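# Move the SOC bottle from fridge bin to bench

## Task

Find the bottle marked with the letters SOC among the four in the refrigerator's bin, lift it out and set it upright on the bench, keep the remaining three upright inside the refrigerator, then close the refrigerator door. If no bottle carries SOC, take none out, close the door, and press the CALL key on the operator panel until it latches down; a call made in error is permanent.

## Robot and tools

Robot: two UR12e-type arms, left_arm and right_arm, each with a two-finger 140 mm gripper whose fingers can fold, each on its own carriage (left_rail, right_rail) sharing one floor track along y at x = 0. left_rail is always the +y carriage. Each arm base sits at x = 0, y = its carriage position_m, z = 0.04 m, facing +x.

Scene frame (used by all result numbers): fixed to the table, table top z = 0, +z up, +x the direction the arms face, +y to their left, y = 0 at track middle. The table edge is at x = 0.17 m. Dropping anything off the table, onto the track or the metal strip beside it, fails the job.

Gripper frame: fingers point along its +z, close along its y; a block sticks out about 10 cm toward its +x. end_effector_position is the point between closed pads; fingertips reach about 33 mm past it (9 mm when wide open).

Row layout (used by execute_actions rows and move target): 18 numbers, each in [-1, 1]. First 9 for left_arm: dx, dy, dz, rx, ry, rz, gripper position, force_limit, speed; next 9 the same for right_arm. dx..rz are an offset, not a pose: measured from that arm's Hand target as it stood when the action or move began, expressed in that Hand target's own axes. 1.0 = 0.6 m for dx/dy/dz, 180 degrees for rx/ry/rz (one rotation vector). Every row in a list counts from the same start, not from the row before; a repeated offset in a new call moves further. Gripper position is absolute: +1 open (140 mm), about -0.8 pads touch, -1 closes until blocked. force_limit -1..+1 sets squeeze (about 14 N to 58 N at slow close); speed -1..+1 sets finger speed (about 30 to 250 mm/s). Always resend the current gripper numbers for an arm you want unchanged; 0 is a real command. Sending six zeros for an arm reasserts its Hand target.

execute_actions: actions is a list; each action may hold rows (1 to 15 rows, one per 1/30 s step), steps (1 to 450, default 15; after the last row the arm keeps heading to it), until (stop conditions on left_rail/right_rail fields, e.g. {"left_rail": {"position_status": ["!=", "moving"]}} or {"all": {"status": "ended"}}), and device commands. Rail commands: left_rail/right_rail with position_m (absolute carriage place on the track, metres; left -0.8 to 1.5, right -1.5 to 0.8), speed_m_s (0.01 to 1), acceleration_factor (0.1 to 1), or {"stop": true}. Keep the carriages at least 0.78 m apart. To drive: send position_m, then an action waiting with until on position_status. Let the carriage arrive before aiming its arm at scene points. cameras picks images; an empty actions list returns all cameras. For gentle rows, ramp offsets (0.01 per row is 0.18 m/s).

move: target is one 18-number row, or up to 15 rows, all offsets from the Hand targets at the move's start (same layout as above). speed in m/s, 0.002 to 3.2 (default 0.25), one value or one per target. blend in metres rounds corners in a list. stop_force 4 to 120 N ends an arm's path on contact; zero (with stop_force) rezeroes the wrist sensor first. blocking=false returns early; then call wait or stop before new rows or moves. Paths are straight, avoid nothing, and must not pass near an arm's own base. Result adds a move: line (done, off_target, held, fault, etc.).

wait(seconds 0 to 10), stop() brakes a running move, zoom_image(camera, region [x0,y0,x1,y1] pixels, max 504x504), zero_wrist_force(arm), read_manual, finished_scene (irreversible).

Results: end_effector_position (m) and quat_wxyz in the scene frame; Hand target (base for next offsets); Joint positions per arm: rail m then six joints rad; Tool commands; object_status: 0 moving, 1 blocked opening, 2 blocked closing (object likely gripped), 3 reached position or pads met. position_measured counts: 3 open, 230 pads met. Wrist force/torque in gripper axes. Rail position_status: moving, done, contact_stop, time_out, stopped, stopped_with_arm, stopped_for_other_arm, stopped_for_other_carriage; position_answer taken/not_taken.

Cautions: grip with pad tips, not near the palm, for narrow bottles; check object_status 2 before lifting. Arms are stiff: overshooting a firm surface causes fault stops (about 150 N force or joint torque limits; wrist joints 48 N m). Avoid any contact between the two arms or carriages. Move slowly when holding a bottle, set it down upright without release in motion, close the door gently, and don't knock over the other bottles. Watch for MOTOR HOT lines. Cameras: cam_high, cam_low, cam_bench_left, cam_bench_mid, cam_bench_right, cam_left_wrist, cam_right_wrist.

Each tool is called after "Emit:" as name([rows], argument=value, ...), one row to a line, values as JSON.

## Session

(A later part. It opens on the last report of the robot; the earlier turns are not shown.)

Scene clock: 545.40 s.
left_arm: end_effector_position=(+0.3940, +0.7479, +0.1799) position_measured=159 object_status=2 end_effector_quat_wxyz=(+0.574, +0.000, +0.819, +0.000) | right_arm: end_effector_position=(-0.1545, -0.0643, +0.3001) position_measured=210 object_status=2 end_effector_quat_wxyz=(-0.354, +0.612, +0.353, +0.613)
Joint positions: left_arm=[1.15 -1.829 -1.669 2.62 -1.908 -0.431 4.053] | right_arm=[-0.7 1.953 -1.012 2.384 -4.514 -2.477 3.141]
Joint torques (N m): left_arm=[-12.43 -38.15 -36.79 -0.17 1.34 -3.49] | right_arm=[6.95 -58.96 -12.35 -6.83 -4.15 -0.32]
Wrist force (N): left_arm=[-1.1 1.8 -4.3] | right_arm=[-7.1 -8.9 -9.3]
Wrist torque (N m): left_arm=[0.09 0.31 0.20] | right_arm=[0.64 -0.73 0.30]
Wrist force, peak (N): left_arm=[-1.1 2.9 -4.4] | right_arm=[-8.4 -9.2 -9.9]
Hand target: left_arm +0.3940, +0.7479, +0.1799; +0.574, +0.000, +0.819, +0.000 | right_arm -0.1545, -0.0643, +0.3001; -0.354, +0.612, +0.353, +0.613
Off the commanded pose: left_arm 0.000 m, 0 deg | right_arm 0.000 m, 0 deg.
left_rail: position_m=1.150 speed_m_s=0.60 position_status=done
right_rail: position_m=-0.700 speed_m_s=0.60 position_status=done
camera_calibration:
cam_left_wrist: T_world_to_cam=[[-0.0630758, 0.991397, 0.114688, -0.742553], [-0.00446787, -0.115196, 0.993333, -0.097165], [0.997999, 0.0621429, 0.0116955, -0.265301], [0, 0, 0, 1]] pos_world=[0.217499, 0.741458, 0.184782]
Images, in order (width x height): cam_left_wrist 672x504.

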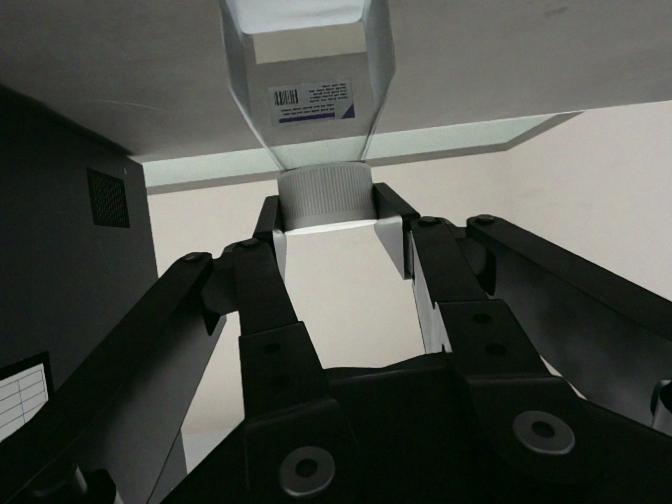

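Emit:
move([
  [-0.047, 0, -0.0171, 0, 0, 0, -1, -0.05, -1, 0,0,0,0,0,0,-0.98,0.0,-1],
  [-0.2169, 0, -0.4762, 0, 0, 0, -1, -0.05, -1, 0,0,0,0,0,0,-0.98,0.0,-1],
], speed=[0.08, 0.2], blend=[0.015, 0])

Emit:
execute_actions([
  {"left_rail": {"position_m": 0.85, "speed_m_s": 0.5, "acceleration_factor": 0.4}, "steps": 150, "until": {"left_rail": {"position_status": ["!=", "moving"]}}},
])

Scene clock: 550.70 s.
left_arm: end_effector_position=(+0.1701, +0.7478, +0.3997) position_measured=159 object_status=2 end_effector_quat_wxyz=(+0.574, +0.000, +0.819, +0.000) end_effector_velocity=(-0.001, +0.001, +0.001) end_effector_angular_velocity=(+0.003, -0.002, -0.001) | right_arm: end_effector_position=(-0.1545, -0.0643, +0.3001) position_measured=210 object_status=2 end_effector_quat_wxyz=(-0.354, +0.612, +0.353, +0.613)
Joint positions: left_arm=[1.15 -2.345 -1.915 2.226 -0.79 -0.835 3.477] | right_arm=[-0.7 1.953 -1.012 2.384 -4.514 -2.477 3.141]
Joint velocities: left_arm=[0 -0.003 0 -0.001 0.005 -0.003 -0.001] | right_arm=[within noise]
Joint torques (N m): left_arm=[-14.41 -2.92 -54.59 3.57 0.62 -3.69] | right_arm=[7.27 -59.5 -12.65 -6.71 -3.88 -0.66]
Wrist force (N): left_arm=[4.2 1.8 -1.8] | right_arm=[-7.7 -8.9 -9.8]
Wrist torque (N m): left_arm=[0.17 0.33 0.28] | right_arm=[0.62 -0.68 0.30]
Wrist force, peak (N): left_arm=[4.9 1.7 -1.6] | right_arm=[-8.8 -9.4 -9.5]
Hand target: left_arm +0.1699, +0.7478, +0.3998; +0.574, +0.000, +0.819, +0.000 | right_arm -0.1545, -0.0643, +0.3001; -0.354, +0.612, +0.353, +0.613
Off the commanded pose: left_arm 0.000 m, 0 deg | right_arm 0.000 m, 0 deg.
left_rail: position_m=1.150 speed_m_s=0.60 position_status=done
right_rail: position_m=-0.700 speed_m_s=0.60 position_status=done
move: done

Scene clock: 552.53 s.
left_arm: end_effector_position=(+0.1699, +0.4478, +0.3998) position_measured=159 object_status=2 end_effector_quat_wxyz=(+0.574, +0.000, +0.819, +0.000) | right_arm: end_effector_position=(-0.1545, -0.0643, +0.3001) position_measured=210 object_status=2 end_effector_quat_wxyz=(-0.354, +0.612, +0.353, +0.613)
Joint positions: left_arm=[0.85 -2.346 -1.915 2.226 -0.79 -0.835 3.477] | right_arm=[-0.7 1.953 -1.012 2.384 -4.514 -2.477 3.141]
Joint torques (N m): left_arm=[-6.05 -16.98 -47.88 1.08 2.11 -3.35] | right_arm=[7.84 -57.53 -11.67 -6.83 -3.97 -0.74]
Wrist force (N): left_arm=[4.2 1.4 -1.5] | right_arm=[-8.7 -9.1 -9.5]
Wrist torque (N m): left_arm=[0.08 0.36 0.28] | right_arm=[0.60 -0.63 0.30]
Wrist force, peak (N): left_arm=[4.8 2.8 -2.0] | right_arm=[-8.8 -9.4 -10.1]
Hand target: left_arm +0.1699, +0.4478, +0.3998; +0.574, +0.000, +0.819, +0.000 | right_arm -0.1545, -0.0643, +0.3001; -0.354, +0.612, +0.353, +0.613
Tool commands: left_gripper/position=-1.0 left_gripper/force_limit=-0.05 left_gripper/speed=-1.0 right_gripper/position=-0.98 right_gripper/force_limit=+0.0 right_gripper/speed=-1.0
Off the commanded pose: left_arm 0.000 m, 0 deg | right_arm 0.000 m, 0 deg.
left_rail: position_m=0.850 speed_m_s=0.50 position_status=done
right_rail: position_m=-0.700 speed_m_s=0.60 position_status=done

Emit:
move([
  [0.0235, -0.2538, 0.0086, 0, 0, 0, -1, -0.05, -1, 0,0,0,0,0,0,-0.98,0.0,-1],
  [-0.0086, -0.2538, 0.1698, 0, 0, 0, -1, -0.05, -1, 0,0,0,0,0,0,-0.98,0.0,-1],
], speed=[0.2, 0.1], blend=[0.02, 0], cameras=["cam_left_wrist", "cam_right_wrist"])

Emit:
zoom_image(camera="cam_right_wrist", region=[340, 30, 560, 250])

Emit:
zoom_image(camera="cam_left_wrist", region=[100, 0, 480, 280])

Scene clock: 555.47 s.
left_arm: end_effector_position=(+0.2674, +0.2956, +0.3699) position_measured=159 object_status=2 end_effector_quat_wxyz=(+0.574, +0.000, +0.819, +0.000) | right_arm: end_effector_position=(-0.1545, -0.0643, +0.3001) position_measured=210 object_status=2 end_effector_quat_wxyz=(-0.354, +0.612, +0.353, +0.613)
Joint positions: left_arm=[0.85 -1.983 -1.673 2.136 -1.198 -0.534 3.803] | right_arm=[-0.7 1.953 -1.012 2.384 -4.514 -2.477 3.141]
Joint torques (N m): left_arm=[16.63 -52.81 -39.47 -4.35 4.53 3.91] | right_arm=[6.69 -58.86 -12.53 -7.05 -3.58 -0.65]
Wrist force (N): left_arm=[3.0 1.6 -2.4] | right_arm=[-7.7 -8.5 -9.6]
Wrist torque (N m): left_arm=[0.10 0.59 -0.04] | right_arm=[0.67 -0.60 0.31]
Wrist force, peak (N): left_arm=[4.3 3.7 -2.1] | right_arm=[-8.8 -9.5 -9.9]
Hand target: left_arm +0.2675, +0.2956, +0.3699; +0.574, +0.000, +0.819, +0.000 | right_arm -0.1545, -0.0643, +0.3001; -0.354, +0.612, +0.353, +0.613
Off the commanded pose: left_arm 0.000 m, 0 deg | right_arm 0.000 m, 0 deg.
left_rail: position_m=0.850 speed_m_s=0.50 position_status=done
right_rail: position_m=-0.700 speed_m_s=0.60 position_status=done
move: done
camera_calibration:
cam_left_wrist: T_world_to_cam=[[-0.0630758, 0.991398, 0.114683, -0.32393], [-0.00446814, -0.115191, 0.993333, -0.338668], [0.997999, 0.0621428, 0.0116954, -0.11307], [0, 0, 0, 1]] pos_world=[0.0908989, 0.289158, 0.374882]
cam_right_wrist: T_world_to_cam=[[0.802269, -0.593617, -0.0631124, 0.0983023], [-0.259709, -0.251879, -0.93226, 0.21711], [0.537508, 0.764314, -0.356243, 0.430576], [0, 0, 0, 1]] pos_world=[-0.253917, -0.216056, 0.361997]
Images, in order (width x height): cam_left_wrist 672x504, cam_right_wrist 672x504.

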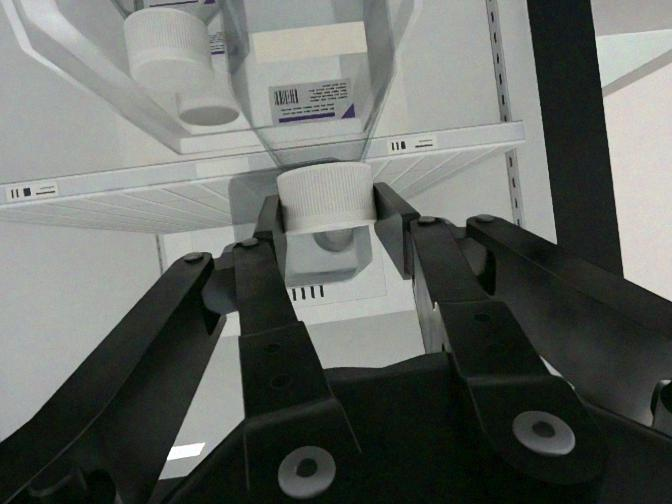

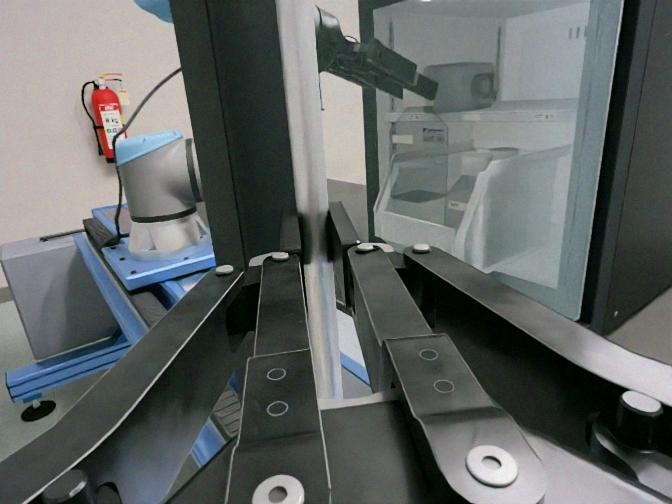

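Scaled by 2.291 from the camera's 672x504 image, which has a finer 960x720 frame.

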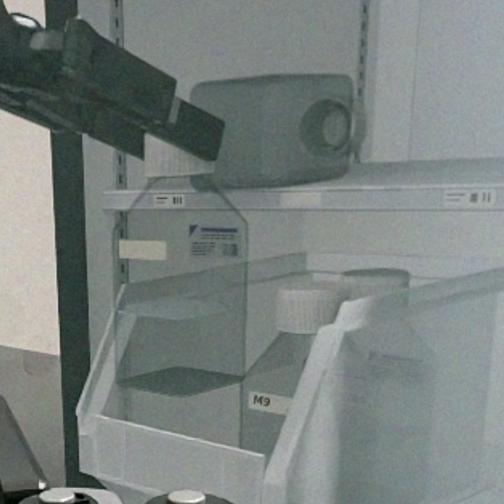

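Scaled by 1.326 from the camera's 672x504 image, which has a finer 960x720 frame.

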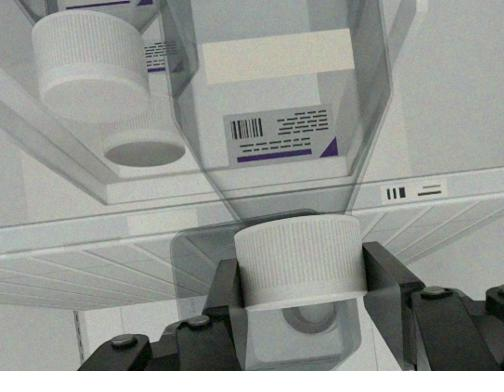

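Emit:
move(target=[0.1331, 0, 0.0485, 0, 0, 0, -1, -0.05, -1, 0,0,0,0,0,0,-0.98,0.0,-1], speed=0.05, stop_force=7, cameras=["cam_right_wrist", "cam_left_wrist"])

Emit:
zoom_image(camera="cam_right_wrist", region=[340, 30, 560, 250])

Scene clock: 558.73 s.
left_arm: end_effector_position=(+0.2676, +0.2956, +0.2849) position_measured=159 object_status=2 end_effector_quat_wxyz=(+0.574, +0.000, +0.819, +0.000) | right_arm: end_effector_position=(-0.1545, -0.0643, +0.3001) position_measured=210 object_status=2 end_effector_quat_wxyz=(-0.354, +0.612, +0.353, +0.613)
Joint positions: left_arm=[0.85 -1.983 -1.584 2.229 -1.38 -0.534 3.804] | right_arm=[-0.7 1.953 -1.012 2.384 -4.514 -2.477 3.141]
Joint torques (N m): left_arm=[13.63 -30.11 -34.13 -4.76 4.13 3.89] | right_arm=[8.77 -57.89 -12.11 -7.13 -3.75 -0.38]
Wrist force (N): left_arm=[2.4 1.4 -1.2] | right_arm=[-8.7 -8.9 -9.7]
Wrist torque (N m): left_arm=[0.10 0.38 -0.06] | right_arm=[0.65 -0.71 0.30]
Wrist force, peak (N): left_arm=[4.5 1.8 -1.9] | right_arm=[-9.0 -9.0 -9.9]
Hand target: left_arm +0.2676, +0.2956, +0.2849; +0.574, +0.000, +0.819, +0.000 | right_arm -0.1545, -0.0643, +0.3001; -0.354, +0.612, +0.353, +0.613
Off the commanded pose: left_arm 0.000 m, 0 deg | right_arm 0.000 m, 0 deg.
left_rail: position_m=0.850 speed_m_s=0.50 position_status=done
right_rail: position_m=-0.700 speed_m_s=0.60 position_status=done
move: done
camera_calibration:
cam_left_wrist: T_world_to_cam=[[-0.0630758, 0.991397, 0.114688, -0.314159], [-0.00446787, -0.115196, 0.993333, -0.254133], [0.997999, 0.0621429, 0.0116955, -0.112275], [0, 0, 0, 1]] pos_world=[0.0910989, 0.289158, 0.289782]
cam_right_wrist: T_world_to_cam=[[0.802269, -0.593617, -0.0631124, 0.0983023], [-0.259709, -0.251879, -0.93226, 0.21711], [0.537508, 0.764314, -0.356243, 0.430576], [0, 0, 0, 1]] pos_world=[-0.253917, -0.216056, 0.361997]
Images, in order (width x height): cam_left_wrist 672x504, cam_right_wrist 672x504.

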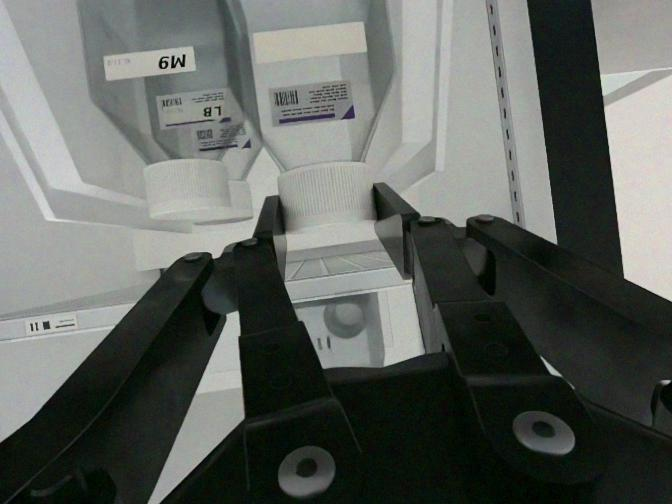

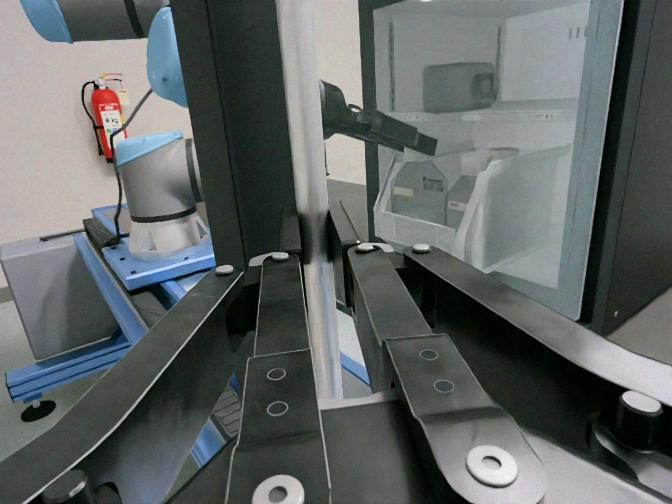

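Scaled by 2.291 from the camera's 672x504 image, which has a finer 960x720 frame.

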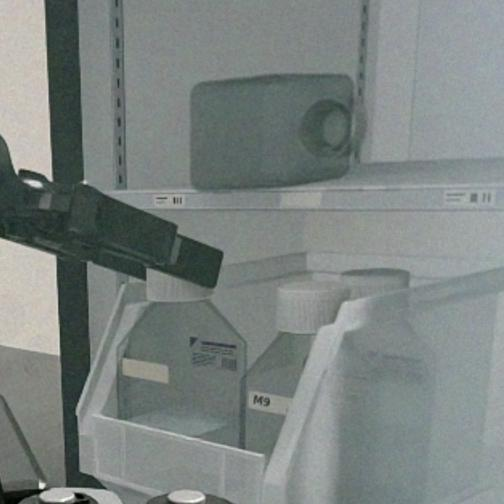

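Emit:
move([
  [0.0188, 0, 0.0068, 0, 0, 0, -1, -0.05, -1, 0,0,0,0,0,0,-0.98,0.0,-1],
  [-0.0439, 0, 0.1791, 0, 0, 0, -1, -0.05, -1, 0,0,0,0,0,0,-0.98,0.0,-1],
], speed=[0.03, 0.06], stop_force=9)

Emit:
move(target=[0.0188, 0, 0.0068, 0, 0, 0, -1, -0.05, -1, 0,0,0,0,0,0,-0.98,0.0,-1], speed=0.01, stop_force=5, cameras=["cam_right_wrist", "cam_left_wrist"])

Scene clock: 562.67 s.
left_arm: end_effector_position=(+0.3776, +0.2957, +0.2729) position_measured=159 object_status=2 end_effector_quat_wxyz=(+0.574, +0.000, +0.819, +0.000) | right_arm: end_effector_position=(-0.1545, -0.0643, +0.3001) position_measured=210 object_status=2 end_effector_quat_wxyz=(-0.354, +0.612, +0.353, +0.613)
Joint positions: left_arm=[0.85 -1.785 -1.567 2.302 -1.775 -0.407 4.143] | right_arm=[-0.7 1.953 -1.012 2.384 -4.514 -2.477 3.141]
Joint torques (N m): left_arm=[12.76 -32.98 -33.75 -6.39 5.16 3.86] | right_arm=[10.1 -60.11 -12.07 -6.93 -3.95 -0.63]
Wrist force (N): left_arm=[3.7 2.2 -2.0] | right_arm=[-8.4 -8.6 -9.2]
Wrist torque (N m): left_arm=[0.30 0.50 -0.04] | right_arm=[0.69 -0.68 0.31]
Wrist force, peak (N): left_arm=[4.1 2.3 -2.0] | right_arm=[-8.6 -8.9 -10.3]
Hand target: left_arm +0.3776, +0.2957, +0.2729; +0.574, +0.000, +0.819, +0.000 | right_arm -0.1545, -0.0643, +0.3001; -0.354, +0.612, +0.353, +0.613
Off the commanded pose: left_arm 0.000 m, 0 deg | right_arm 0.000 m, 0 deg.
left_rail: position_m=0.850 speed_m_s=0.50 position_status=done
right_rail: position_m=-0.700 speed_m_s=0.60 position_status=done
move: done

Scene clock: 564.67 s.
left_arm: end_effector_position=(+0.3776, +0.2957, +0.2656) position_measured=159 object_status=2 end_effector_quat_wxyz=(+0.574, +0.000, +0.819, +0.000) | right_arm: end_effector_position=(-0.1545, -0.0643, +0.3001) position_measured=210 object_status=2 end_effector_quat_wxyz=(-0.354, +0.612, +0.353, +0.613)
Joint positions: left_arm=[0.85 -1.785 -1.556 2.309 -1.793 -0.407 4.143] | right_arm=[-0.7 1.953 -1.012 2.384 -4.514 -2.477 3.141]
Joint torques (N m): left_arm=[2.75 -57.71 -46.49 -0.75 1.8 -0.98] | right_arm=[8.55 -57.27 -12.45 -6.75 -4.11 -0.92]
Wrist force (N): left_arm=[-0.4 2.5 -2.0] | right_arm=[-8.0 -9.2 -9.8]
Wrist torque (N m): left_arm=[0.23 0.48 -0.01] | right_arm=[0.65 -0.82 0.31]
Wrist force, peak (N): left_arm=[-10.8 4.3 -4.9] | right_arm=[-10.5 -9.3 -10.3]
Hand target: left_arm +0.3776, +0.2957, +0.2656; +0.574, +0.000, +0.819, +0.000 (not the last commanded pose) | right_arm -0.1545, -0.0643, +0.3001; -0.354, +0.612, +0.353, +0.613
Off the commanded pose: left_arm 0.005 m, 0 deg | right_arm 0.000 m, 0 deg.
left_rail: position_m=0.850 speed_m_s=0.50 position_status=done
right_rail: position_m=-0.700 speed_m_s=0.60 position_status=done
move: contact (left_arm)
camera_calibration:
cam_left_wrist: T_world_to_cam=[[-0.0630773, 0.991386, 0.114786, -0.305141], [-0.00446271, -0.115294, 0.993321, -0.234528], [0.997999, 0.0621438, 0.0116967, -0.221837], [0, 0, 0, 1]] pos_world=[0.201099, 0.289258, 0.270582]
cam_right_wrist: T_world_to_cam=[[0.802269, -0.593617, -0.0631124, 0.0983023], [-0.259709, -0.251879, -0.93226, 0.21711], [0.537508, 0.764314, -0.356243, 0.430576], [0, 0, 0, 1]] pos_world=[-0.253917, -0.216056, 0.361997]
Images, in order (width x height): cam_left_wrist 672x504, cam_right_wrist 672x504.

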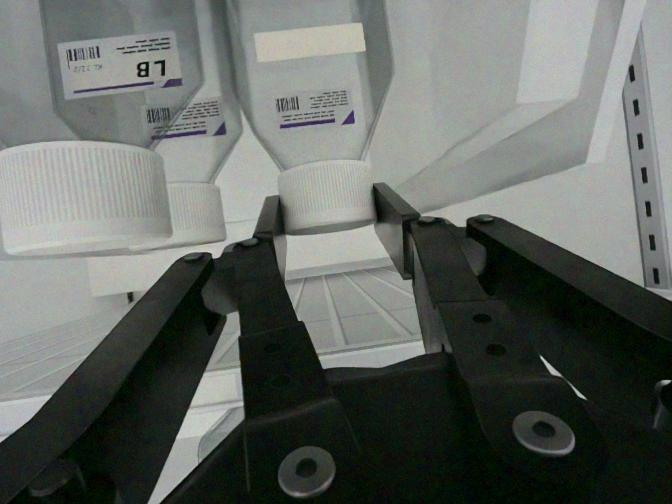

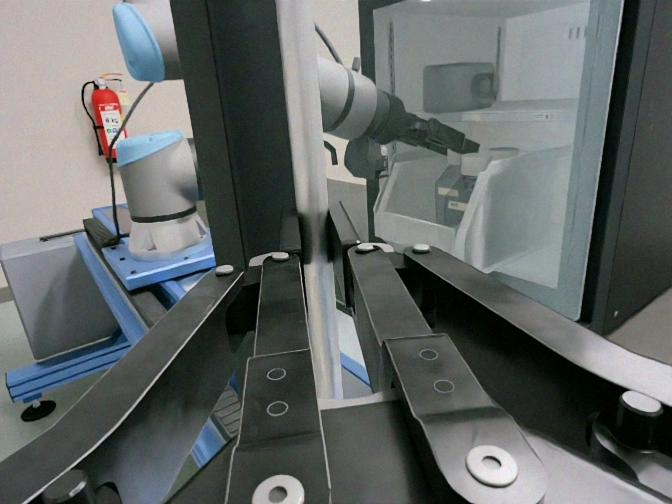

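Emit:
execute_actions([
  {"rows": [[0,0,0,0,0,0,-0.08,-0.05,-1,0,0,0,0,0,0,-0.98,0.0,-1]], "steps": 25},
])

Emit:
move([
  [0, 0, -0.2, 0, 0, 0, -0.08, -0.05, -1, 0,0,0,0,0,0,-0.98,0.0,-1],
  [-0.0096, -0.0428, -0.3362, 0, 0, 0, -0.08, -0.05, -1, 0,0,0,0,0,0,-0.98,0.0,-1],
  [-0.0793, -0.0827, -0.2493, -0.0935, -0.1103, -0.0165, 0.33, -0.05, -0.3, 0,0,0,0,0,0,-0.98,0.0,-1],
], speed=[0.12, 0.2, 0.2], blend=[0.02, 0.02, 0], cameras=["cam_right_wrist", "cam_left_wrist"])

Emit:
zoom_image(camera="cam_left_wrist", region=[150, 0, 520, 260])

Scene clock: 567.10 s.
left_arm: end_effector_position=(+0.3776, +0.2957, +0.2656) position_measured=139 object_status=3 end_effector_quat_wxyz=(+0.574, +0.000, +0.819, +0.000) | right_arm: end_effector_position=(-0.1545, -0.0643, +0.3001) position_measured=210 object_status=2 end_effector_quat_wxyz=(-0.354, +0.612, +0.353, +0.613)
Joint positions: left_arm=[0.85 -1.785 -1.556 2.309 -1.792 -0.407 4.143] | right_arm=[-0.7 1.953 -1.012 2.384 -4.514 -2.477 3.141]
Joint torques (N m): left_arm=[4.85 -56.11 -44.79 -4.35 2.22 3.47] | right_arm=[9.89 -59.22 -12.36 -6.63 -3.89 -0.77]
Wrist force (N): left_arm=[0.3 1.7 -2.5] | right_arm=[-9.7 -9.6 -10.1]
Wrist torque (N m): left_arm=[0.18 0.41 -0.03] | right_arm=[0.61 -0.75 0.30]
Wrist force, peak (N): left_arm=[-0.6 3.2 -2.5] | right_arm=[-10.0 -9.9 -10.0]
Hand target: left_arm +0.3776, +0.2957, +0.2656; +0.574, +0.000, +0.819, +0.000 | right_arm -0.1545, -0.0643, +0.3001; -0.354, +0.612, +0.353, +0.613
Off the commanded pose: left_arm 0.000 m, 0 deg | right_arm 0.000 m, 0 deg.
left_rail: position_m=0.850 speed_m_s=0.50 position_status=done
right_rail: position_m=-0.700 speed_m_s=0.60 position_status=done

Scene clock: 571.00 s.
left_arm: end_effector_position=(+0.2533, +0.2460, +0.3614) position_measured=87 object_status=0 end_effector_quat_wxyz=(+0.699, -0.105, +0.699, +0.105) | right_arm: end_effector_position=(-0.1545, -0.0643, +0.3001) position_measured=210 object_status=2 end_effector_quat_wxyz=(-0.354, +0.612, +0.353, +0.613)
Joint positions: left_arm=[0.85 -1.922 -1.222 1.807 -0.584 -0.649 3.141] | right_arm=[-0.7 1.953 -1.012 2.384 -4.514 -2.477 3.141]
Joint torques (N m): left_arm=[13.13 -60.65 -46.39 5.01 -1.34 -3.65] | right_arm=[9 -56.88 -12.49 -6.93 -4.16 -0.53]
Wrist force (N): left_arm=[-0.1 1.8 -3.3] | right_arm=[-8.8 -9.5 -10.2]
Wrist torque (N m): left_arm=[0.15 0.52 0.13] | right_arm=[0.63 -0.77 0.30]
Wrist force, peak (N): left_arm=[-0.2 1.8 -3.9] | right_arm=[-10.2 -9.4 -10.4]
Hand target: left_arm +0.2533, +0.2460, +0.3614; +0.699, -0.105, +0.699, +0.105 | right_arm -0.1545, -0.0643, +0.3001; -0.354, +0.612, +0.353, +0.613
Off the commanded pose: left_arm 0.000 m, 0 deg | right_arm 0.000 m, 0 deg.
left_rail: position_m=0.850 speed_m_s=0.50 position_status=done
right_rail: position_m=-0.700 speed_m_s=0.60 position_status=done
move: done
camera_calibration:
cam_left_wrist: T_world_to_cam=[[-0.384222, 0.9192, 0.0862837, -0.165262], [-0.295123, -0.210837, 0.931907, -0.216649], [0.874801, 0.332595, 0.352285, -0.254164], [0, 0, 0, 1]] pos_world=[0.0949073, 0.190765, 0.305694]
cam_right_wrist: T_world_to_cam=[[0.802269, -0.593617, -0.0631124, 0.0983023], [-0.259709, -0.251879, -0.93226, 0.21711], [0.537508, 0.764314, -0.356243, 0.430576], [0, 0, 0, 1]] pos_world=[-0.253917, -0.216056, 0.361997]
Images, in order (width x height): cam_left_wrist 672x504, cam_right_wrist 672x504.

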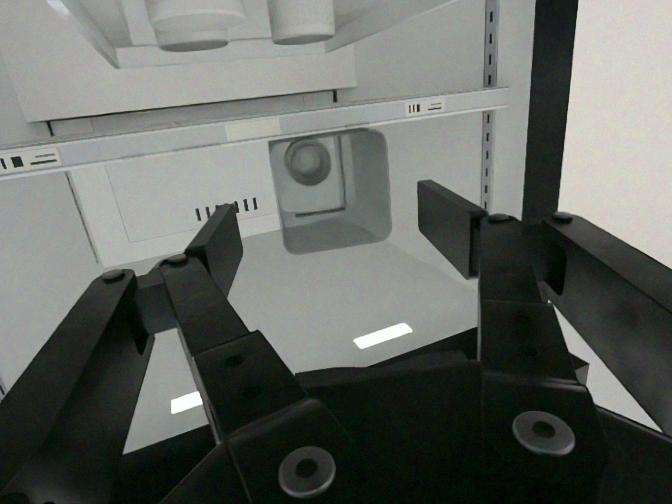

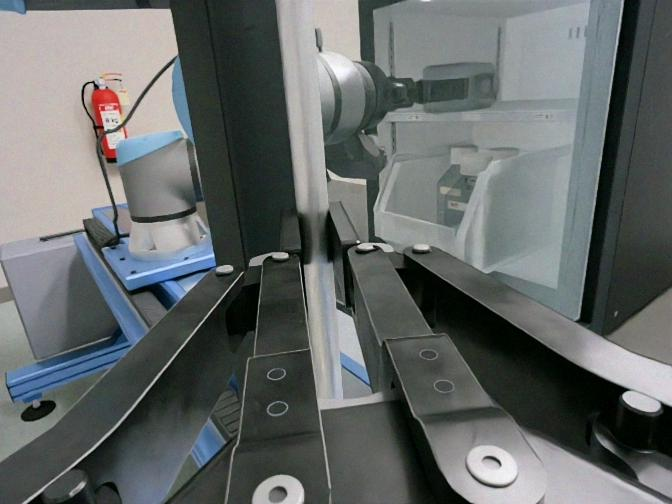

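Scaled by 1.362 from the camera's 672x504 image, which has a finer 960x720 frame.

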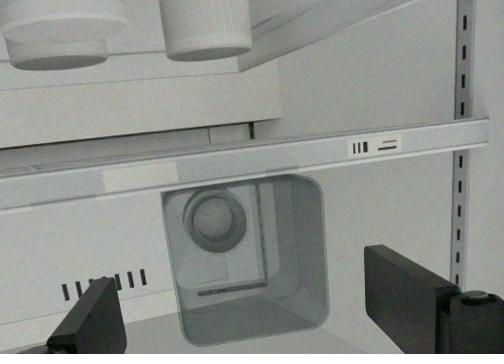

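Emit:
move([
  [0, 0.004, 0.07, 0.0222, 0, 0, 0.33, -0.05, -0.3, 0,0,0,0,0,0,-0.98,0.0,-1],
  [0, -0.0024, 0.1767, 0.0222, 0, 0, 0.33, -0.05, -0.3, 0,0,0,0,0,0,-0.98,0.0,-1],
], speed=[0.1, 0.06], stop_force=6, cameras=["cam_right_wrist", "cam_left_wrist"])

Emit:
zoom_image(camera="cam_left_wrist", region=[150, 60, 520, 320])

Emit:
zoom_image(camera="cam_right_wrist", region=[360, 30, 540, 210])

Scene clock: 574.83 s.
left_arm: end_effector_position=(+0.3551, +0.2757, +0.3615) position_measured=87 object_status=3 end_effector_quat_wxyz=(+0.703, -0.080, +0.702, +0.080) | right_arm: end_effector_position=(-0.1545, -0.0643, +0.3001) position_measured=210 object_status=2 end_effector_quat_wxyz=(-0.354, +0.612, +0.353, +0.613)
Joint positions: left_arm=[0.85 -1.806 -1.304 1.92 -0.615 -0.463 3.14] | right_arm=[-0.7 1.953 -1.012 2.384 -4.514 -2.477 3.141]
Joint torques (N m): left_arm=[14.32 -81.36 -30.47 -1.22 1.93 1.47] | right_arm=[9.64 -59.18 -11.51 -7.08 -4.12 -0.48]
Wrist force (N): left_arm=[-0.2 2.4 -2.8] | right_arm=[-10.0 -9.6 -10.4]
Wrist torque (N m): left_arm=[0.39 0.53 0.07] | right_arm=[0.61 -0.69 0.30]
Wrist force, peak (N): left_arm=[-0.7 1.9 -4.1] | right_arm=[-10.5 -9.9 -10.1]
Hand target: left_arm +0.3551, +0.2757, +0.3615; +0.703, -0.080, +0.702, +0.080 | right_arm -0.1545, -0.0643, +0.3001; -0.354, +0.612, +0.353, +0.613
Off the commanded pose: left_arm 0.000 m, 0 deg | right_arm 0.000 m, 0 deg.
left_rail: position_m=0.850 speed_m_s=0.50 position_status=done
right_rail: position_m=-0.700 speed_m_s=0.60 position_status=done
move: done
camera_calibration:
cam_left_wrist: T_world_to_cam=[[-0.319282, 0.943714, 0.086389, -0.183293], [-0.309138, -0.189894, 0.931866, -0.181126], [0.895819, 0.270822, 0.352367, -0.343604], [0, 0, 0, 1]] pos_world=[0.193292, 0.231637, 0.305695]
cam_right_wrist: T_world_to_cam=[[0.802269, -0.593617, -0.0631124, 0.0983023], [-0.259709, -0.251879, -0.93226, 0.21711], [0.537508, 0.764314, -0.356243, 0.430576], [0, 0, 0, 1]] pos_world=[-0.253917, -0.216056, 0.361997]
Images, in order (width x height): cam_left_wrist 672x504, cam_right_wrist 672x504.

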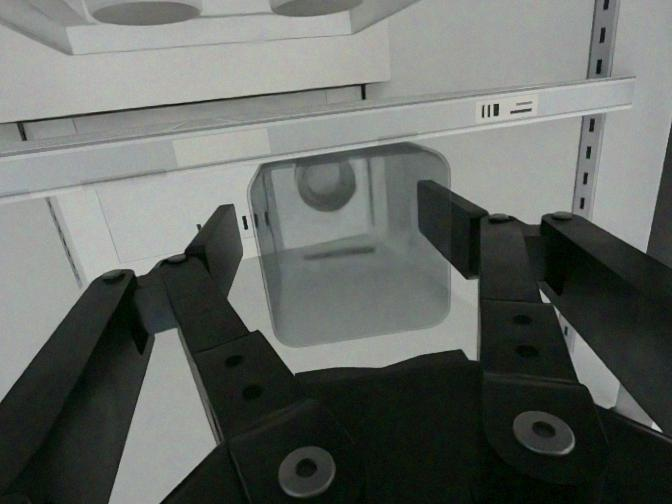

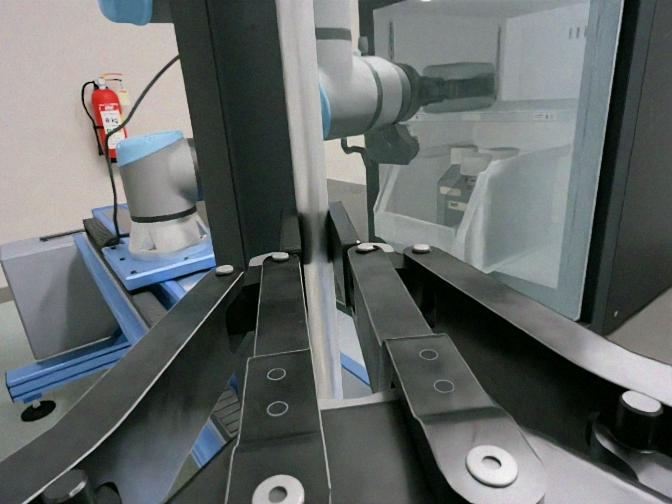

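Scaled by 1.362 from the camera's 672x504 image, which has a finer 960x720 frame.

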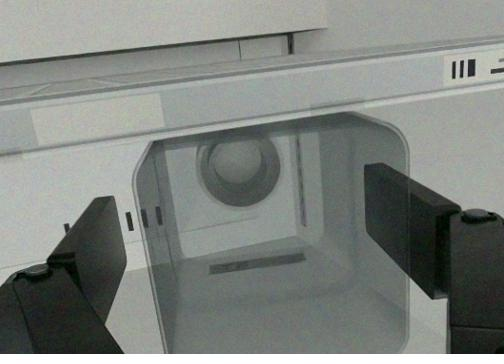

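Scaled by 2.800 from the camera's 672x504 image, which has a finer 960x720 frame.

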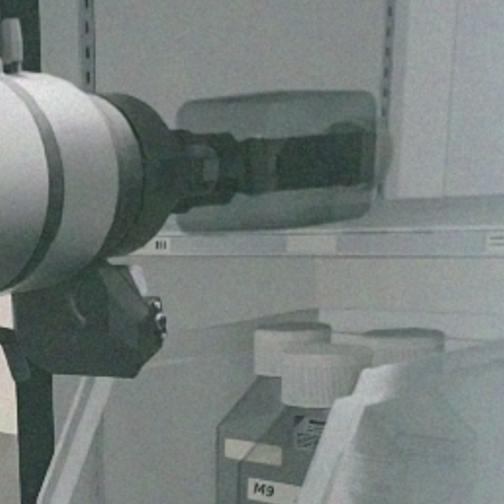

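Emit:
execute_actions([
  {"rows": [[0,0,0,0,0,0,-1,-0.3,-1,0,0,0,0,0,0,-0.98,0.0,-1]], "steps": 45},
], cameras=["cam_left_wrist"])

Scene clock: 577.27 s.
left_arm: end_effector_position=(+0.3551, +0.2757, +0.3615) position_measured=118 object_status=2 end_effector_quat_wxyz=(+0.703, -0.080, +0.702, +0.080) | right_arm: end_effector_position=(-0.1545, -0.0643, +0.3001) position_measured=210 object_status=2 end_effector_quat_wxyz=(-0.354, +0.612, +0.353, +0.613)
Joint positions: left_arm=[0.85 -1.806 -1.304 1.92 -0.615 -0.463 3.14] | right_arm=[-0.7 1.953 -1.012 2.384 -4.514 -2.477 3.141]
Joint torques (N m): left_arm=[11.1 -76.73 -32.96 -0.94 -0.13 0.26] | right_arm=[10.33 -60.22 -12.99 -6.63 -3.92 -0.67]
Wrist force (N): left_arm=[-2.6 0.5 -4.2] | right_arm=[-10.1 -9.2 -10.2]
Wrist torque (N m): left_arm=[0.25 0.70 -0.10] | right_arm=[0.67 -0.71 0.30]
Wrist force, peak (N): left_arm=[-1.7 4.2 -3.7] | right_arm=[-10.3 -9.4 -10.2]
Hand target: left_arm +0.3551, +0.2757, +0.3615; +0.703, -0.080, +0.702, +0.080 | right_arm -0.1545, -0.0643, +0.3001; -0.354, +0.612, +0.353, +0.613
Off the commanded pose: left_arm 0.000 m, 0 deg | right_arm 0.000 m, 0 deg.
left_rail: position_m=0.850 speed_m_s=0.50 position_status=done
right_rail: position_m=-0.700 speed_m_s=0.60 position_status=done
camera_calibration:
cam_left_wrist: T_world_to_cam=[[-0.319282, 0.943714, 0.086389, -0.183293], [-0.309138, -0.189894, 0.931866, -0.181126], [0.895819, 0.270822, 0.352367, -0.343604], [0, 0, 0, 1]] pos_world=[0.193292, 0.231637, 0.305695]
Images, in order (width x height): cam_left_wrist 672x504.

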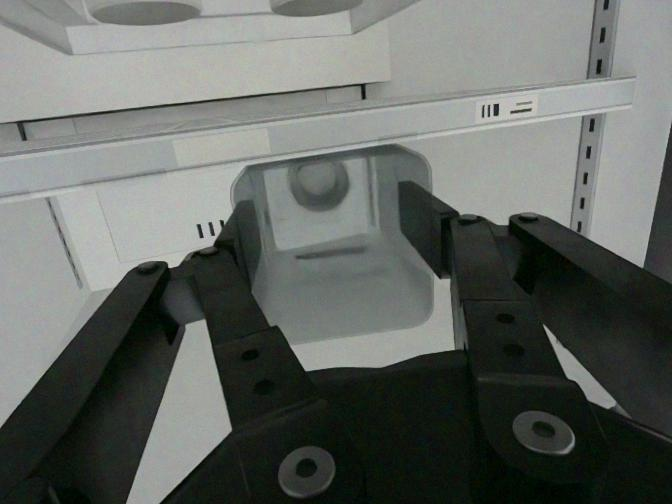

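Emit:
move([
  [-0.0083, 0, 0, 0, 0, 0, -1, -0.3, -1, 0,0,0,0,0,0,-0.98,0.0,-1],
  [-0.0117, 0.0938, -0.406, 0, 0, 0, -1, -0.3, -1, 0,0,0,0,0,0,-0.98,0.0,-1],
], speed=[0.03, 0.1], cameras=["cam_left_wrist", "cam_right_wrist"])

Scene clock: 581.87 s.
left_arm: end_effector_position=(+0.1053, +0.2755, +0.3683) position_measured=118 object_status=2 end_effector_quat_wxyz=(+0.703, -0.080, +0.702, +0.080) | right_arm: end_effector_position=(-0.1545, -0.0643, +0.3001) position_measured=210 object_status=2 end_effector_quat_wxyz=(-0.354, +0.612, +0.353, +0.613)
Joint positions: left_arm=[0.85 -2.161 -1.255 1.838 -0.583 -0.818 3.141] | right_arm=[-0.7 1.953 -1.012 2.384 -4.514 -2.477 3.141]
Joint torques (N m): left_arm=[-18.63 -58.81 -45.23 6.88 -0.79 1.89] | right_arm=[9.22 -60.4 -13.03 -6.33 -3.76 -0.54]
Wrist force (N): left_arm=[3.6 1.6 -3.3] | right_arm=[-8.6 -9.5 -10.2]
Wrist torque (N m): left_arm=[0.19 0.60 -0.08] | right_arm=[0.62 -0.77 0.31]
Wrist force, peak (N): left_arm=[3.8 2.3 -4.0] | right_arm=[-10.2 -9.8 -10.1]
Hand target: left_arm +0.1051, +0.2755, +0.3683; +0.703, -0.080, +0.702, +0.080 | right_arm -0.1545, -0.0643, +0.3001; -0.354, +0.612, +0.353, +0.613
Off the commanded pose: left_arm 0.000 m, 0 deg | right_arm 0.000 m, 0 deg.
left_rail: position_m=0.850 speed_m_s=0.50 position_status=done
right_rail: position_m=-0.700 speed_m_s=0.60 position_status=done
move: done
camera_calibration:
cam_left_wrist: T_world_to_cam=[[-0.319282, 0.943714, 0.086389, -0.263457], [-0.309138, -0.189894, 0.931866, -0.264817], [0.895819, 0.270822, 0.352367, -0.122206], [0, 0, 0, 1]] pos_world=[-0.0565079, 0.231437, 0.312595]
cam_right_wrist: T_world_to_cam=[[0.802269, -0.593617, -0.0631124, 0.0983023], [-0.259709, -0.251879, -0.93226, 0.21711], [0.537508, 0.764314, -0.356243, 0.430576], [0, 0, 0, 1]] pos_world=[-0.253917, -0.216056, 0.361997]
Images, in order (width x height): cam_left_wrist 672x504, cam_right_wrist 672x504.

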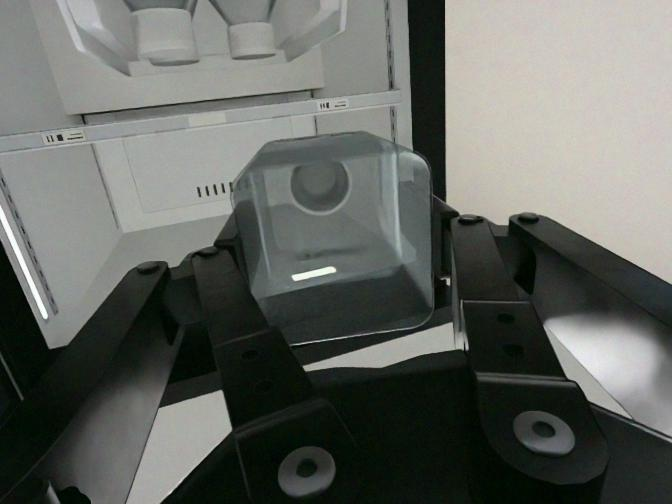

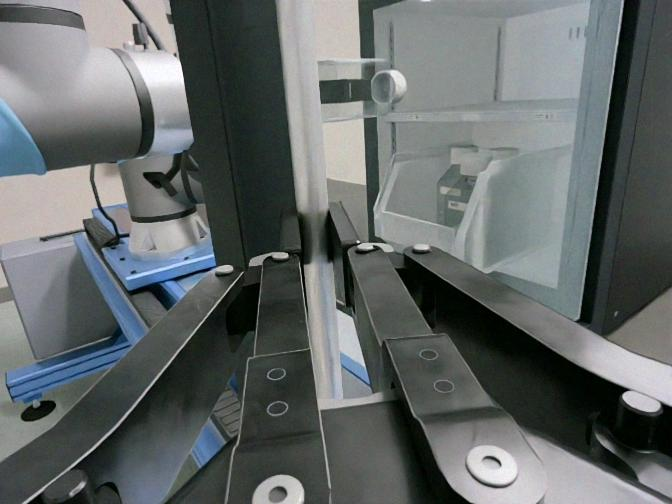

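Emit:
execute_actions([
  {"left_rail": {"position_m": 1.15, "speed_m_s": 0.5, "acceleration_factor": 0.4}, "steps": 150, "until": {"left_rail": {"position_status": ["!=", "moving"]}}},
])

Emit:
move(target=[0.0833, 0.0362, 0.2137, 0, 0, -0.5, -1, -0.3, -1, 0,0,0,0,0,0,-0.98,0.0,-1], speed=0.3, cameras=["cam_bench_left"])

Scene clock: 588.03 s.
left_arm: end_effector_position=(+0.1051, +0.5755, +0.3683) position_measured=118 object_status=2 end_effector_quat_wxyz=(+0.703, -0.080, +0.702, +0.080) | right_arm: end_effector_position=(-0.1545, -0.0643, +0.3001) position_measured=210 object_status=2 end_effector_quat_wxyz=(-0.354, +0.612, +0.353, +0.613)
Joint positions: left_arm=[1.15 -2.161 -1.255 1.838 -0.583 -0.818 3.141] | right_arm=[-0.7 1.953 -1.012 2.384 -4.514 -2.477 3.141]
Joint torques (N m): left_arm=[-9.29 -75.64 -33.33 4.74 0.91 -3.26] | right_arm=[10.9 -59.33 -13.23 -6.19 -4.08 -0.15]
Wrist force (N): left_arm=[3.3 2.8 -2.7] | right_arm=[-9.1 -9.0 -9.4]
Wrist torque (N m): left_arm=[0.43 0.68 -0.08] | right_arm=[0.74 -0.68 0.31]
Wrist force, peak (N): left_arm=[4.0 3.4 -2.9] | right_arm=[-9.9 -9.7 -10.0]
Hand target: left_arm +0.1051, +0.5755, +0.3683; +0.703, -0.080, +0.702, +0.080 | right_arm -0.1545, -0.0643, +0.3001; -0.354, +0.612, +0.353, +0.613
Tool commands: left_gripper/position=-1.0 left_gripper/force_limit=-0.3 left_gripper/speed=-1.0 right_gripper/position=-0.98 right_gripper/force_limit=+0.0 right_gripper/speed=-1.0
Off the commanded pose: left_arm 0.000 m, 0 deg | right_arm 0.000 m, 0 deg.
left_rail: position_m=1.150 speed_m_s=0.50 position_status=done
right_rail: position_m=-0.700 speed_m_s=0.60 position_status=done

Scene clock: 591.47 s.
left_arm: end_effector_position=(+0.2251, +0.6256, +0.3184) position_measured=118 object_status=2 end_effector_quat_wxyz=(+0.554, -0.553, +0.440, -0.440) end_effector_velocity=(+0.000, +0.000, +0.000) end_effector_angular_velocity=(-0.005, -0.001, +0.000) | right_arm: end_effector_position=(-0.1545, -0.0643, +0.3001) position_measured=210 object_status=2 end_effector_quat_wxyz=(-0.354, +0.612, +0.353, +0.613)
Joint positions: left_arm=[1.15 -2.036 -1.316 2.033 -0.716 -0.693 1.57] | right_arm=[-0.7 1.953 -1.012 2.384 -4.514 -2.477 3.141]
Joint velocities: left_arm=[0 0 0 0.001 -0.001 0 -0.006] | right_arm=[within noise]
Joint torques (N m): left_arm=[14.24 -50.69 -26.42 6.16 1.82 -3.58] | right_arm=[11.5 -58.25 -13.3 -6.22 -4.03 -0.31]
Wrist force (N): left_arm=[-1.5 8.2 -4.0] | right_arm=[-8.1 -9.8 -10.5]
Wrist torque (N m): left_arm=[0.84 0.43 -0.07] | right_arm=[0.55 -0.76 0.30]
Wrist force, peak (N): left_arm=[-0.8 9.4 -3.6] | right_arm=[-9.2 -9.7 -10.5]
Hand target: left_arm +0.2251, +0.6256, +0.3184; +0.554, -0.554, +0.440, -0.440 | right_arm -0.1545, -0.0643, +0.3001; -0.354, +0.612, +0.353, +0.613
Off the commanded pose: left_arm 0.000 m, 0 deg | right_arm 0.000 m, 0 deg.
left_rail: position_m=1.150 speed_m_s=0.50 position_status=done
right_rail: position_m=-0.700 speed_m_s=0.60 position_status=done
move: done
Images, in order (width x height): cam_bench_left 672x504.

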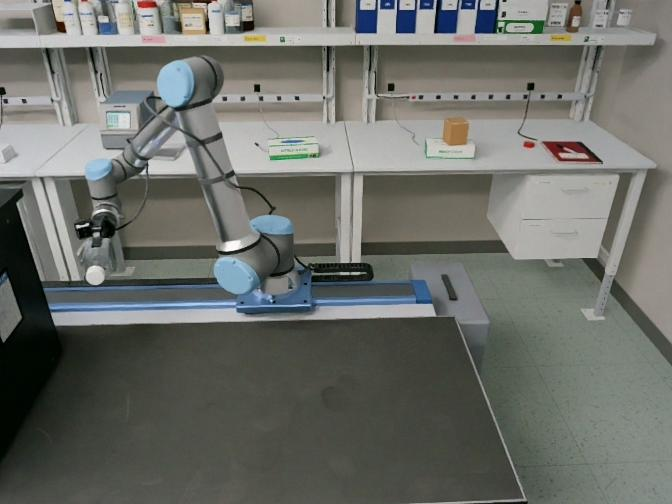

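Emit:
move(target=[-0.179, 0.1973, 0.2208, -0.0912, 0.0218, -0.4918, -1, -0.3, -1, 0,0,0,0,0,0,-0.98,0.0,-1], speed=0.3, cameras=["cam_left_wrist", "cam_bench_left"])

Emit:
zoom_image(camera="cam_bench_left", region=[50, 180, 250, 360])

Scene clock: 595.20 s.
left_arm: end_effector_position=(+0.3300, +0.7601, +0.2001) position_measured=118 object_status=2 end_effector_quat_wxyz=(+0.000, +0.755, +0.000, +0.656) | right_arm: end_effector_position=(-0.1545, -0.0643, +0.3001) position_measured=210 object_status=2 end_effector_quat_wxyz=(-0.354, +0.612, +0.353, +0.613)
Joint positions: left_arm=[1.15 -2.052 -1.585 2.555 -1.263 -0.5 0.259] | right_arm=[-0.7 1.953 -1.012 2.384 -4.514 -2.477 3.141]
Joint torques (N m): left_arm=[-14.55 -15.52 -19.61 -1.66 3.49 -3.69] | right_arm=[10.7 -60.62 -13.97 -6.19 -3.86 -0.26]
Wrist force (N): left_arm=[-5.9 2.6 -2.1] | right_arm=[-8.7 -9.2 -9.9]
Wrist torque (N m): left_arm=[0.83 0.23 -0.39] | right_arm=[0.69 -0.74 0.30]
Wrist force, peak (N): left_arm=[-1.5 9.1 -4.0] | right_arm=[-9.8 -9.4 -10.4]
Hand target: left_arm +0.3300, +0.7601, +0.2001; +0.000, +0.755, +0.000, +0.656 | right_arm -0.1545, -0.0643, +0.3001; -0.354, +0.612, +0.353, +0.613
Off the commanded pose: left_arm 0.000 m, 0 deg | right_arm 0.000 m, 0 deg.
left_rail: position_m=1.150 speed_m_s=0.50 position_status=done
right_rail: position_m=-0.700 speed_m_s=0.60 position_status=done
move: done
camera_calibration:
cam_left_wrist: T_world_to_cam=[[-0.108113, -0.991517, -0.0721539, 0.798396], [-0.469743, 0.114916, -0.875292, 0.23632], [0.876158, -0.0607364, -0.478181, 0.0292581], [0, 0, 0, 1]] pos_world=[0.171692, 0.766243, 0.278448]
Images, in order (width x height): cam_bench_left 672x504, cam_left_wrist 672x504.

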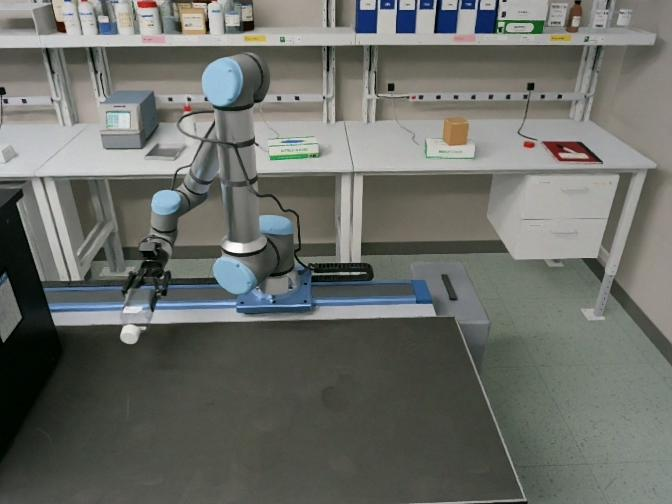

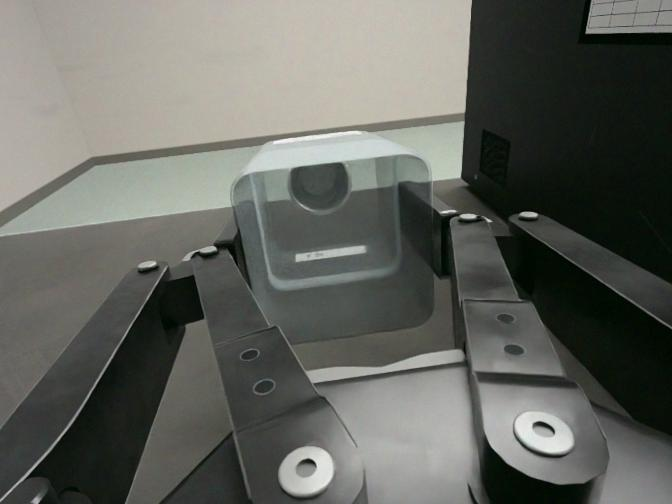

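Scaled by 2.520 from the camera's 672x504 image, which has a finer 960x720 frame.

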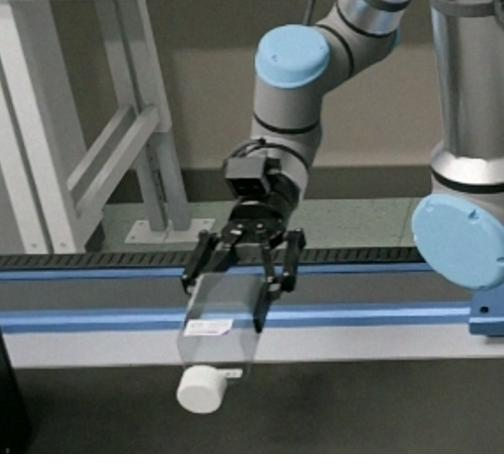

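Emit:
move(target=[-0.2311, 0, 0.0325, 0, 0, 0, -1, -0.3, -1, 0,0,0,0,0,0,-0.98,0.0,-1], speed=0.12, stop_force=10)

Emit:
move(target=[-0.0330, 0, 0.0046, 0, 0, 0, -1, -0.3, -1, 0,0,0,0,0,0,-0.98,0.0,-1], speed=0.015, stop_force=6)

Scene clock: 598.57 s.
left_arm: end_effector_position=(+0.3300, +0.7601, +0.0600) position_measured=118 object_status=2 end_effector_quat_wxyz=(+0.000, +0.755, +0.000, +0.656) | right_arm: end_effector_position=(-0.1545, -0.0643, +0.3001) position_measured=210 object_status=2 end_effector_quat_wxyz=(-0.354, +0.612, +0.353, +0.613)
Joint positions: left_arm=[1.15 -2.052 -1.182 2.608 -1.72 -0.5 0.259] | right_arm=[-0.7 1.953 -1.012 2.384 -4.514 -2.477 3.141]
Joint torques (N m): left_arm=[11.97 -33.45 -14.73 -2.08 2.71 4] | right_arm=[12.8 -60.14 -14.73 -6.14 -4.22 -0.05]
Wrist force (N): left_arm=[-5.4 2.8 -2.3] | right_arm=[-8.1 -9.0 -10.2]
Wrist torque (N m): left_arm=[0.88 0.13 -0.73] | right_arm=[0.75 -0.73 0.30]
Wrist force, peak (N): left_arm=[-7.0 2.9 -2.2] | right_arm=[-9.4 -9.5 -10.3]
Hand target: left_arm +0.3300, +0.7601, +0.0600; +0.000, +0.755, +0.000, +0.656 | right_arm -0.1545, -0.0643, +0.3001; -0.354, +0.612, +0.353, +0.613
Off the commanded pose: left_arm 0.000 m, 0 deg | right_arm 0.000 m, 0 deg.
left_rail: position_m=1.150 speed_m_s=0.50 position_status=done
right_rail: position_m=-0.700 speed_m_s=0.60 position_status=done
move: done

Scene clock: 600.93 s.
left_arm: end_effector_position=(+0.3300, +0.7601, +0.0401) position_measured=118 object_status=2 end_effector_quat_wxyz=(+0.000, +0.755, +0.000, +0.656) | right_arm: end_effector_position=(-0.1545, -0.0643, +0.3001) position_measured=210 object_status=2 end_effector_quat_wxyz=(-0.354, +0.612, +0.353, +0.613)
Joint positions: left_arm=[1.15 -2.052 -1.118 2.607 -1.783 -0.5 0.259] | right_arm=[-0.7 1.953 -1.012 2.384 -4.514 -2.477 3.141]
Joint torques (N m): left_arm=[-8.63 -36.5 -12.26 -2.77 2.81 1.76] | right_arm=[9.64 -60.69 -14.54 -6.02 -4.23 -0.28]
Wrist force (N): left_arm=[-2.1 2.7 -3.4] | right_arm=[-9.1 -9.3 -10.1]
Wrist torque (N m): left_arm=[0.88 0.58 -0.80] | right_arm=[0.67 -0.77 0.31]
Wrist force, peak (N): left_arm=[-6.2 3.0 -2.5] | right_arm=[-9.7 -9.7 -10.2]
Hand target: left_arm +0.3300, +0.7601, +0.0401; +0.000, +0.755, +0.000, +0.656 | right_arm -0.1545, -0.0643, +0.3001; -0.354, +0.612, +0.353, +0.613
Off the commanded pose: left_arm 0.000 m, 0 deg | right_arm 0.000 m, 0 deg.
left_rail: position_m=1.150 speed_m_s=0.50 position_status=done
right_rail: position_m=-0.700 speed_m_s=0.60 position_status=done
move: done

Emit:
move(target=[-0.0083, 0, 0.0012, 0, 0, 0, -1, -0.3, -1, 0,0,0,0,0,0,-0.98,0.0,-1], speed=0.01, stop_force=8, cameras=["cam_left_wrist", "cam_bench_left"])

Emit:
zoom_image(camera="cam_bench_left", region=[80, 260, 220, 400])

Scene clock: 602.47 s.
left_arm: end_effector_position=(+0.3300, +0.7600, +0.0388) position_measured=118 object_status=2 end_effector_quat_wxyz=(+0.000, +0.755, +0.000, +0.656) | right_arm: end_effector_position=(-0.1545, -0.0643, +0.3001) position_measured=210 object_status=2 end_effector_quat_wxyz=(-0.354, +0.612, +0.353, +0.613)
Joint positions: left_arm=[1.15 -2.052 -1.114 2.607 -1.787 -0.5 0.259] | right_arm=[-0.7 1.953 -1.012 2.384 -4.514 -2.477 3.141]
Joint torques (N m): left_arm=[-5.9 -62.5 -5.62 3.61 -0.32 3.6] | right_arm=[10.41 -59.47 -14.66 -6.04 -4.04 -0.38]
Wrist force (N): left_arm=[-7.1 2.9 -2.2] | right_arm=[-9.5 -9.4 -10.1]
Wrist torque (N m): left_arm=[0.94 0.45 -0.71] | right_arm=[0.65 -0.69 0.31]
Wrist force, peak (N): left_arm=[16.3 -0.7 -5.6] | right_arm=[-9.7 -9.6 -10.6]
Hand target: left_arm +0.3300, +0.7600, +0.0388; +0.000, +0.755, +0.000, +0.656 (not the last commanded pose) | right_arm -0.1545, -0.0643, +0.3001; -0.354, +0.612, +0.353, +0.613
Off the commanded pose: left_arm 0.004 m, 0 deg | right_arm 0.000 m, 0 deg.
left_rail: position_m=1.150 speed_m_s=0.50 position_status=done
right_rail: position_m=-0.700 speed_m_s=0.60 position_status=done
move: contact (left_arm)
camera_calibration:
cam_left_wrist: T_world_to_cam=[[-0.108093, -0.991534, -0.0719439, 0.786754], [-0.469599, 0.114711, -0.875396, 0.0953281], [0.876238, -0.060839, -0.478023, -0.0479134], [0, 0, 0, 1]] pos_world=[0.171792, 0.766243, 0.117148]
Images, in order (width x height): cam_bench_left 672x504, cam_left_wrist 672x504.

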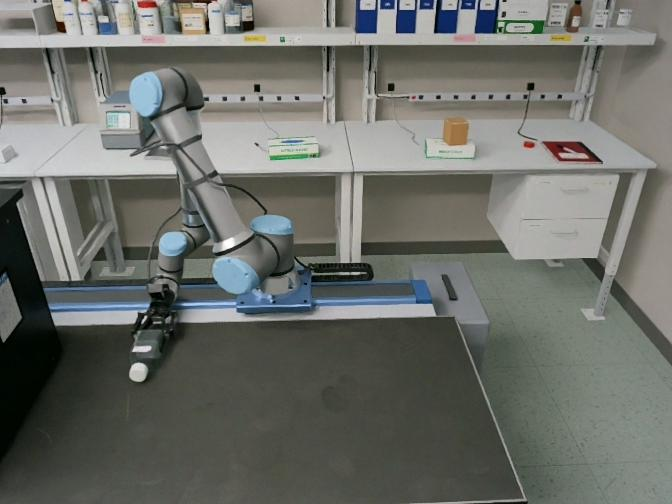

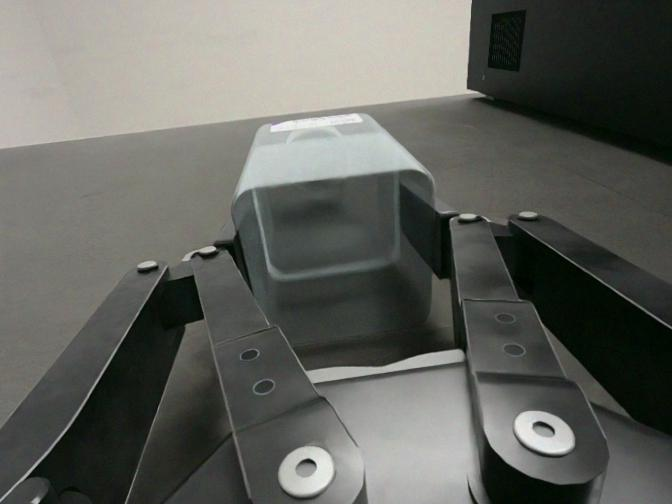

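Scaled by 3.600 from the camera's 672x504 image, which has a finer 960x720 frame.

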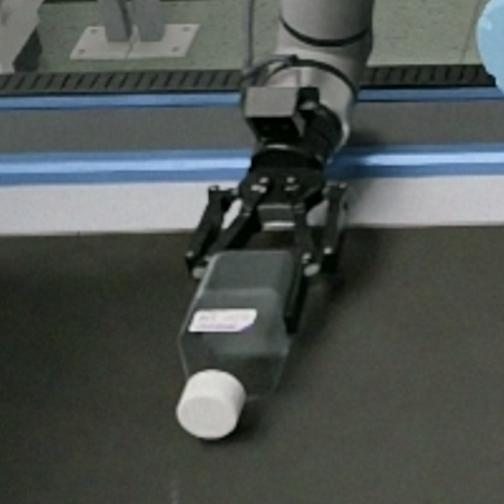

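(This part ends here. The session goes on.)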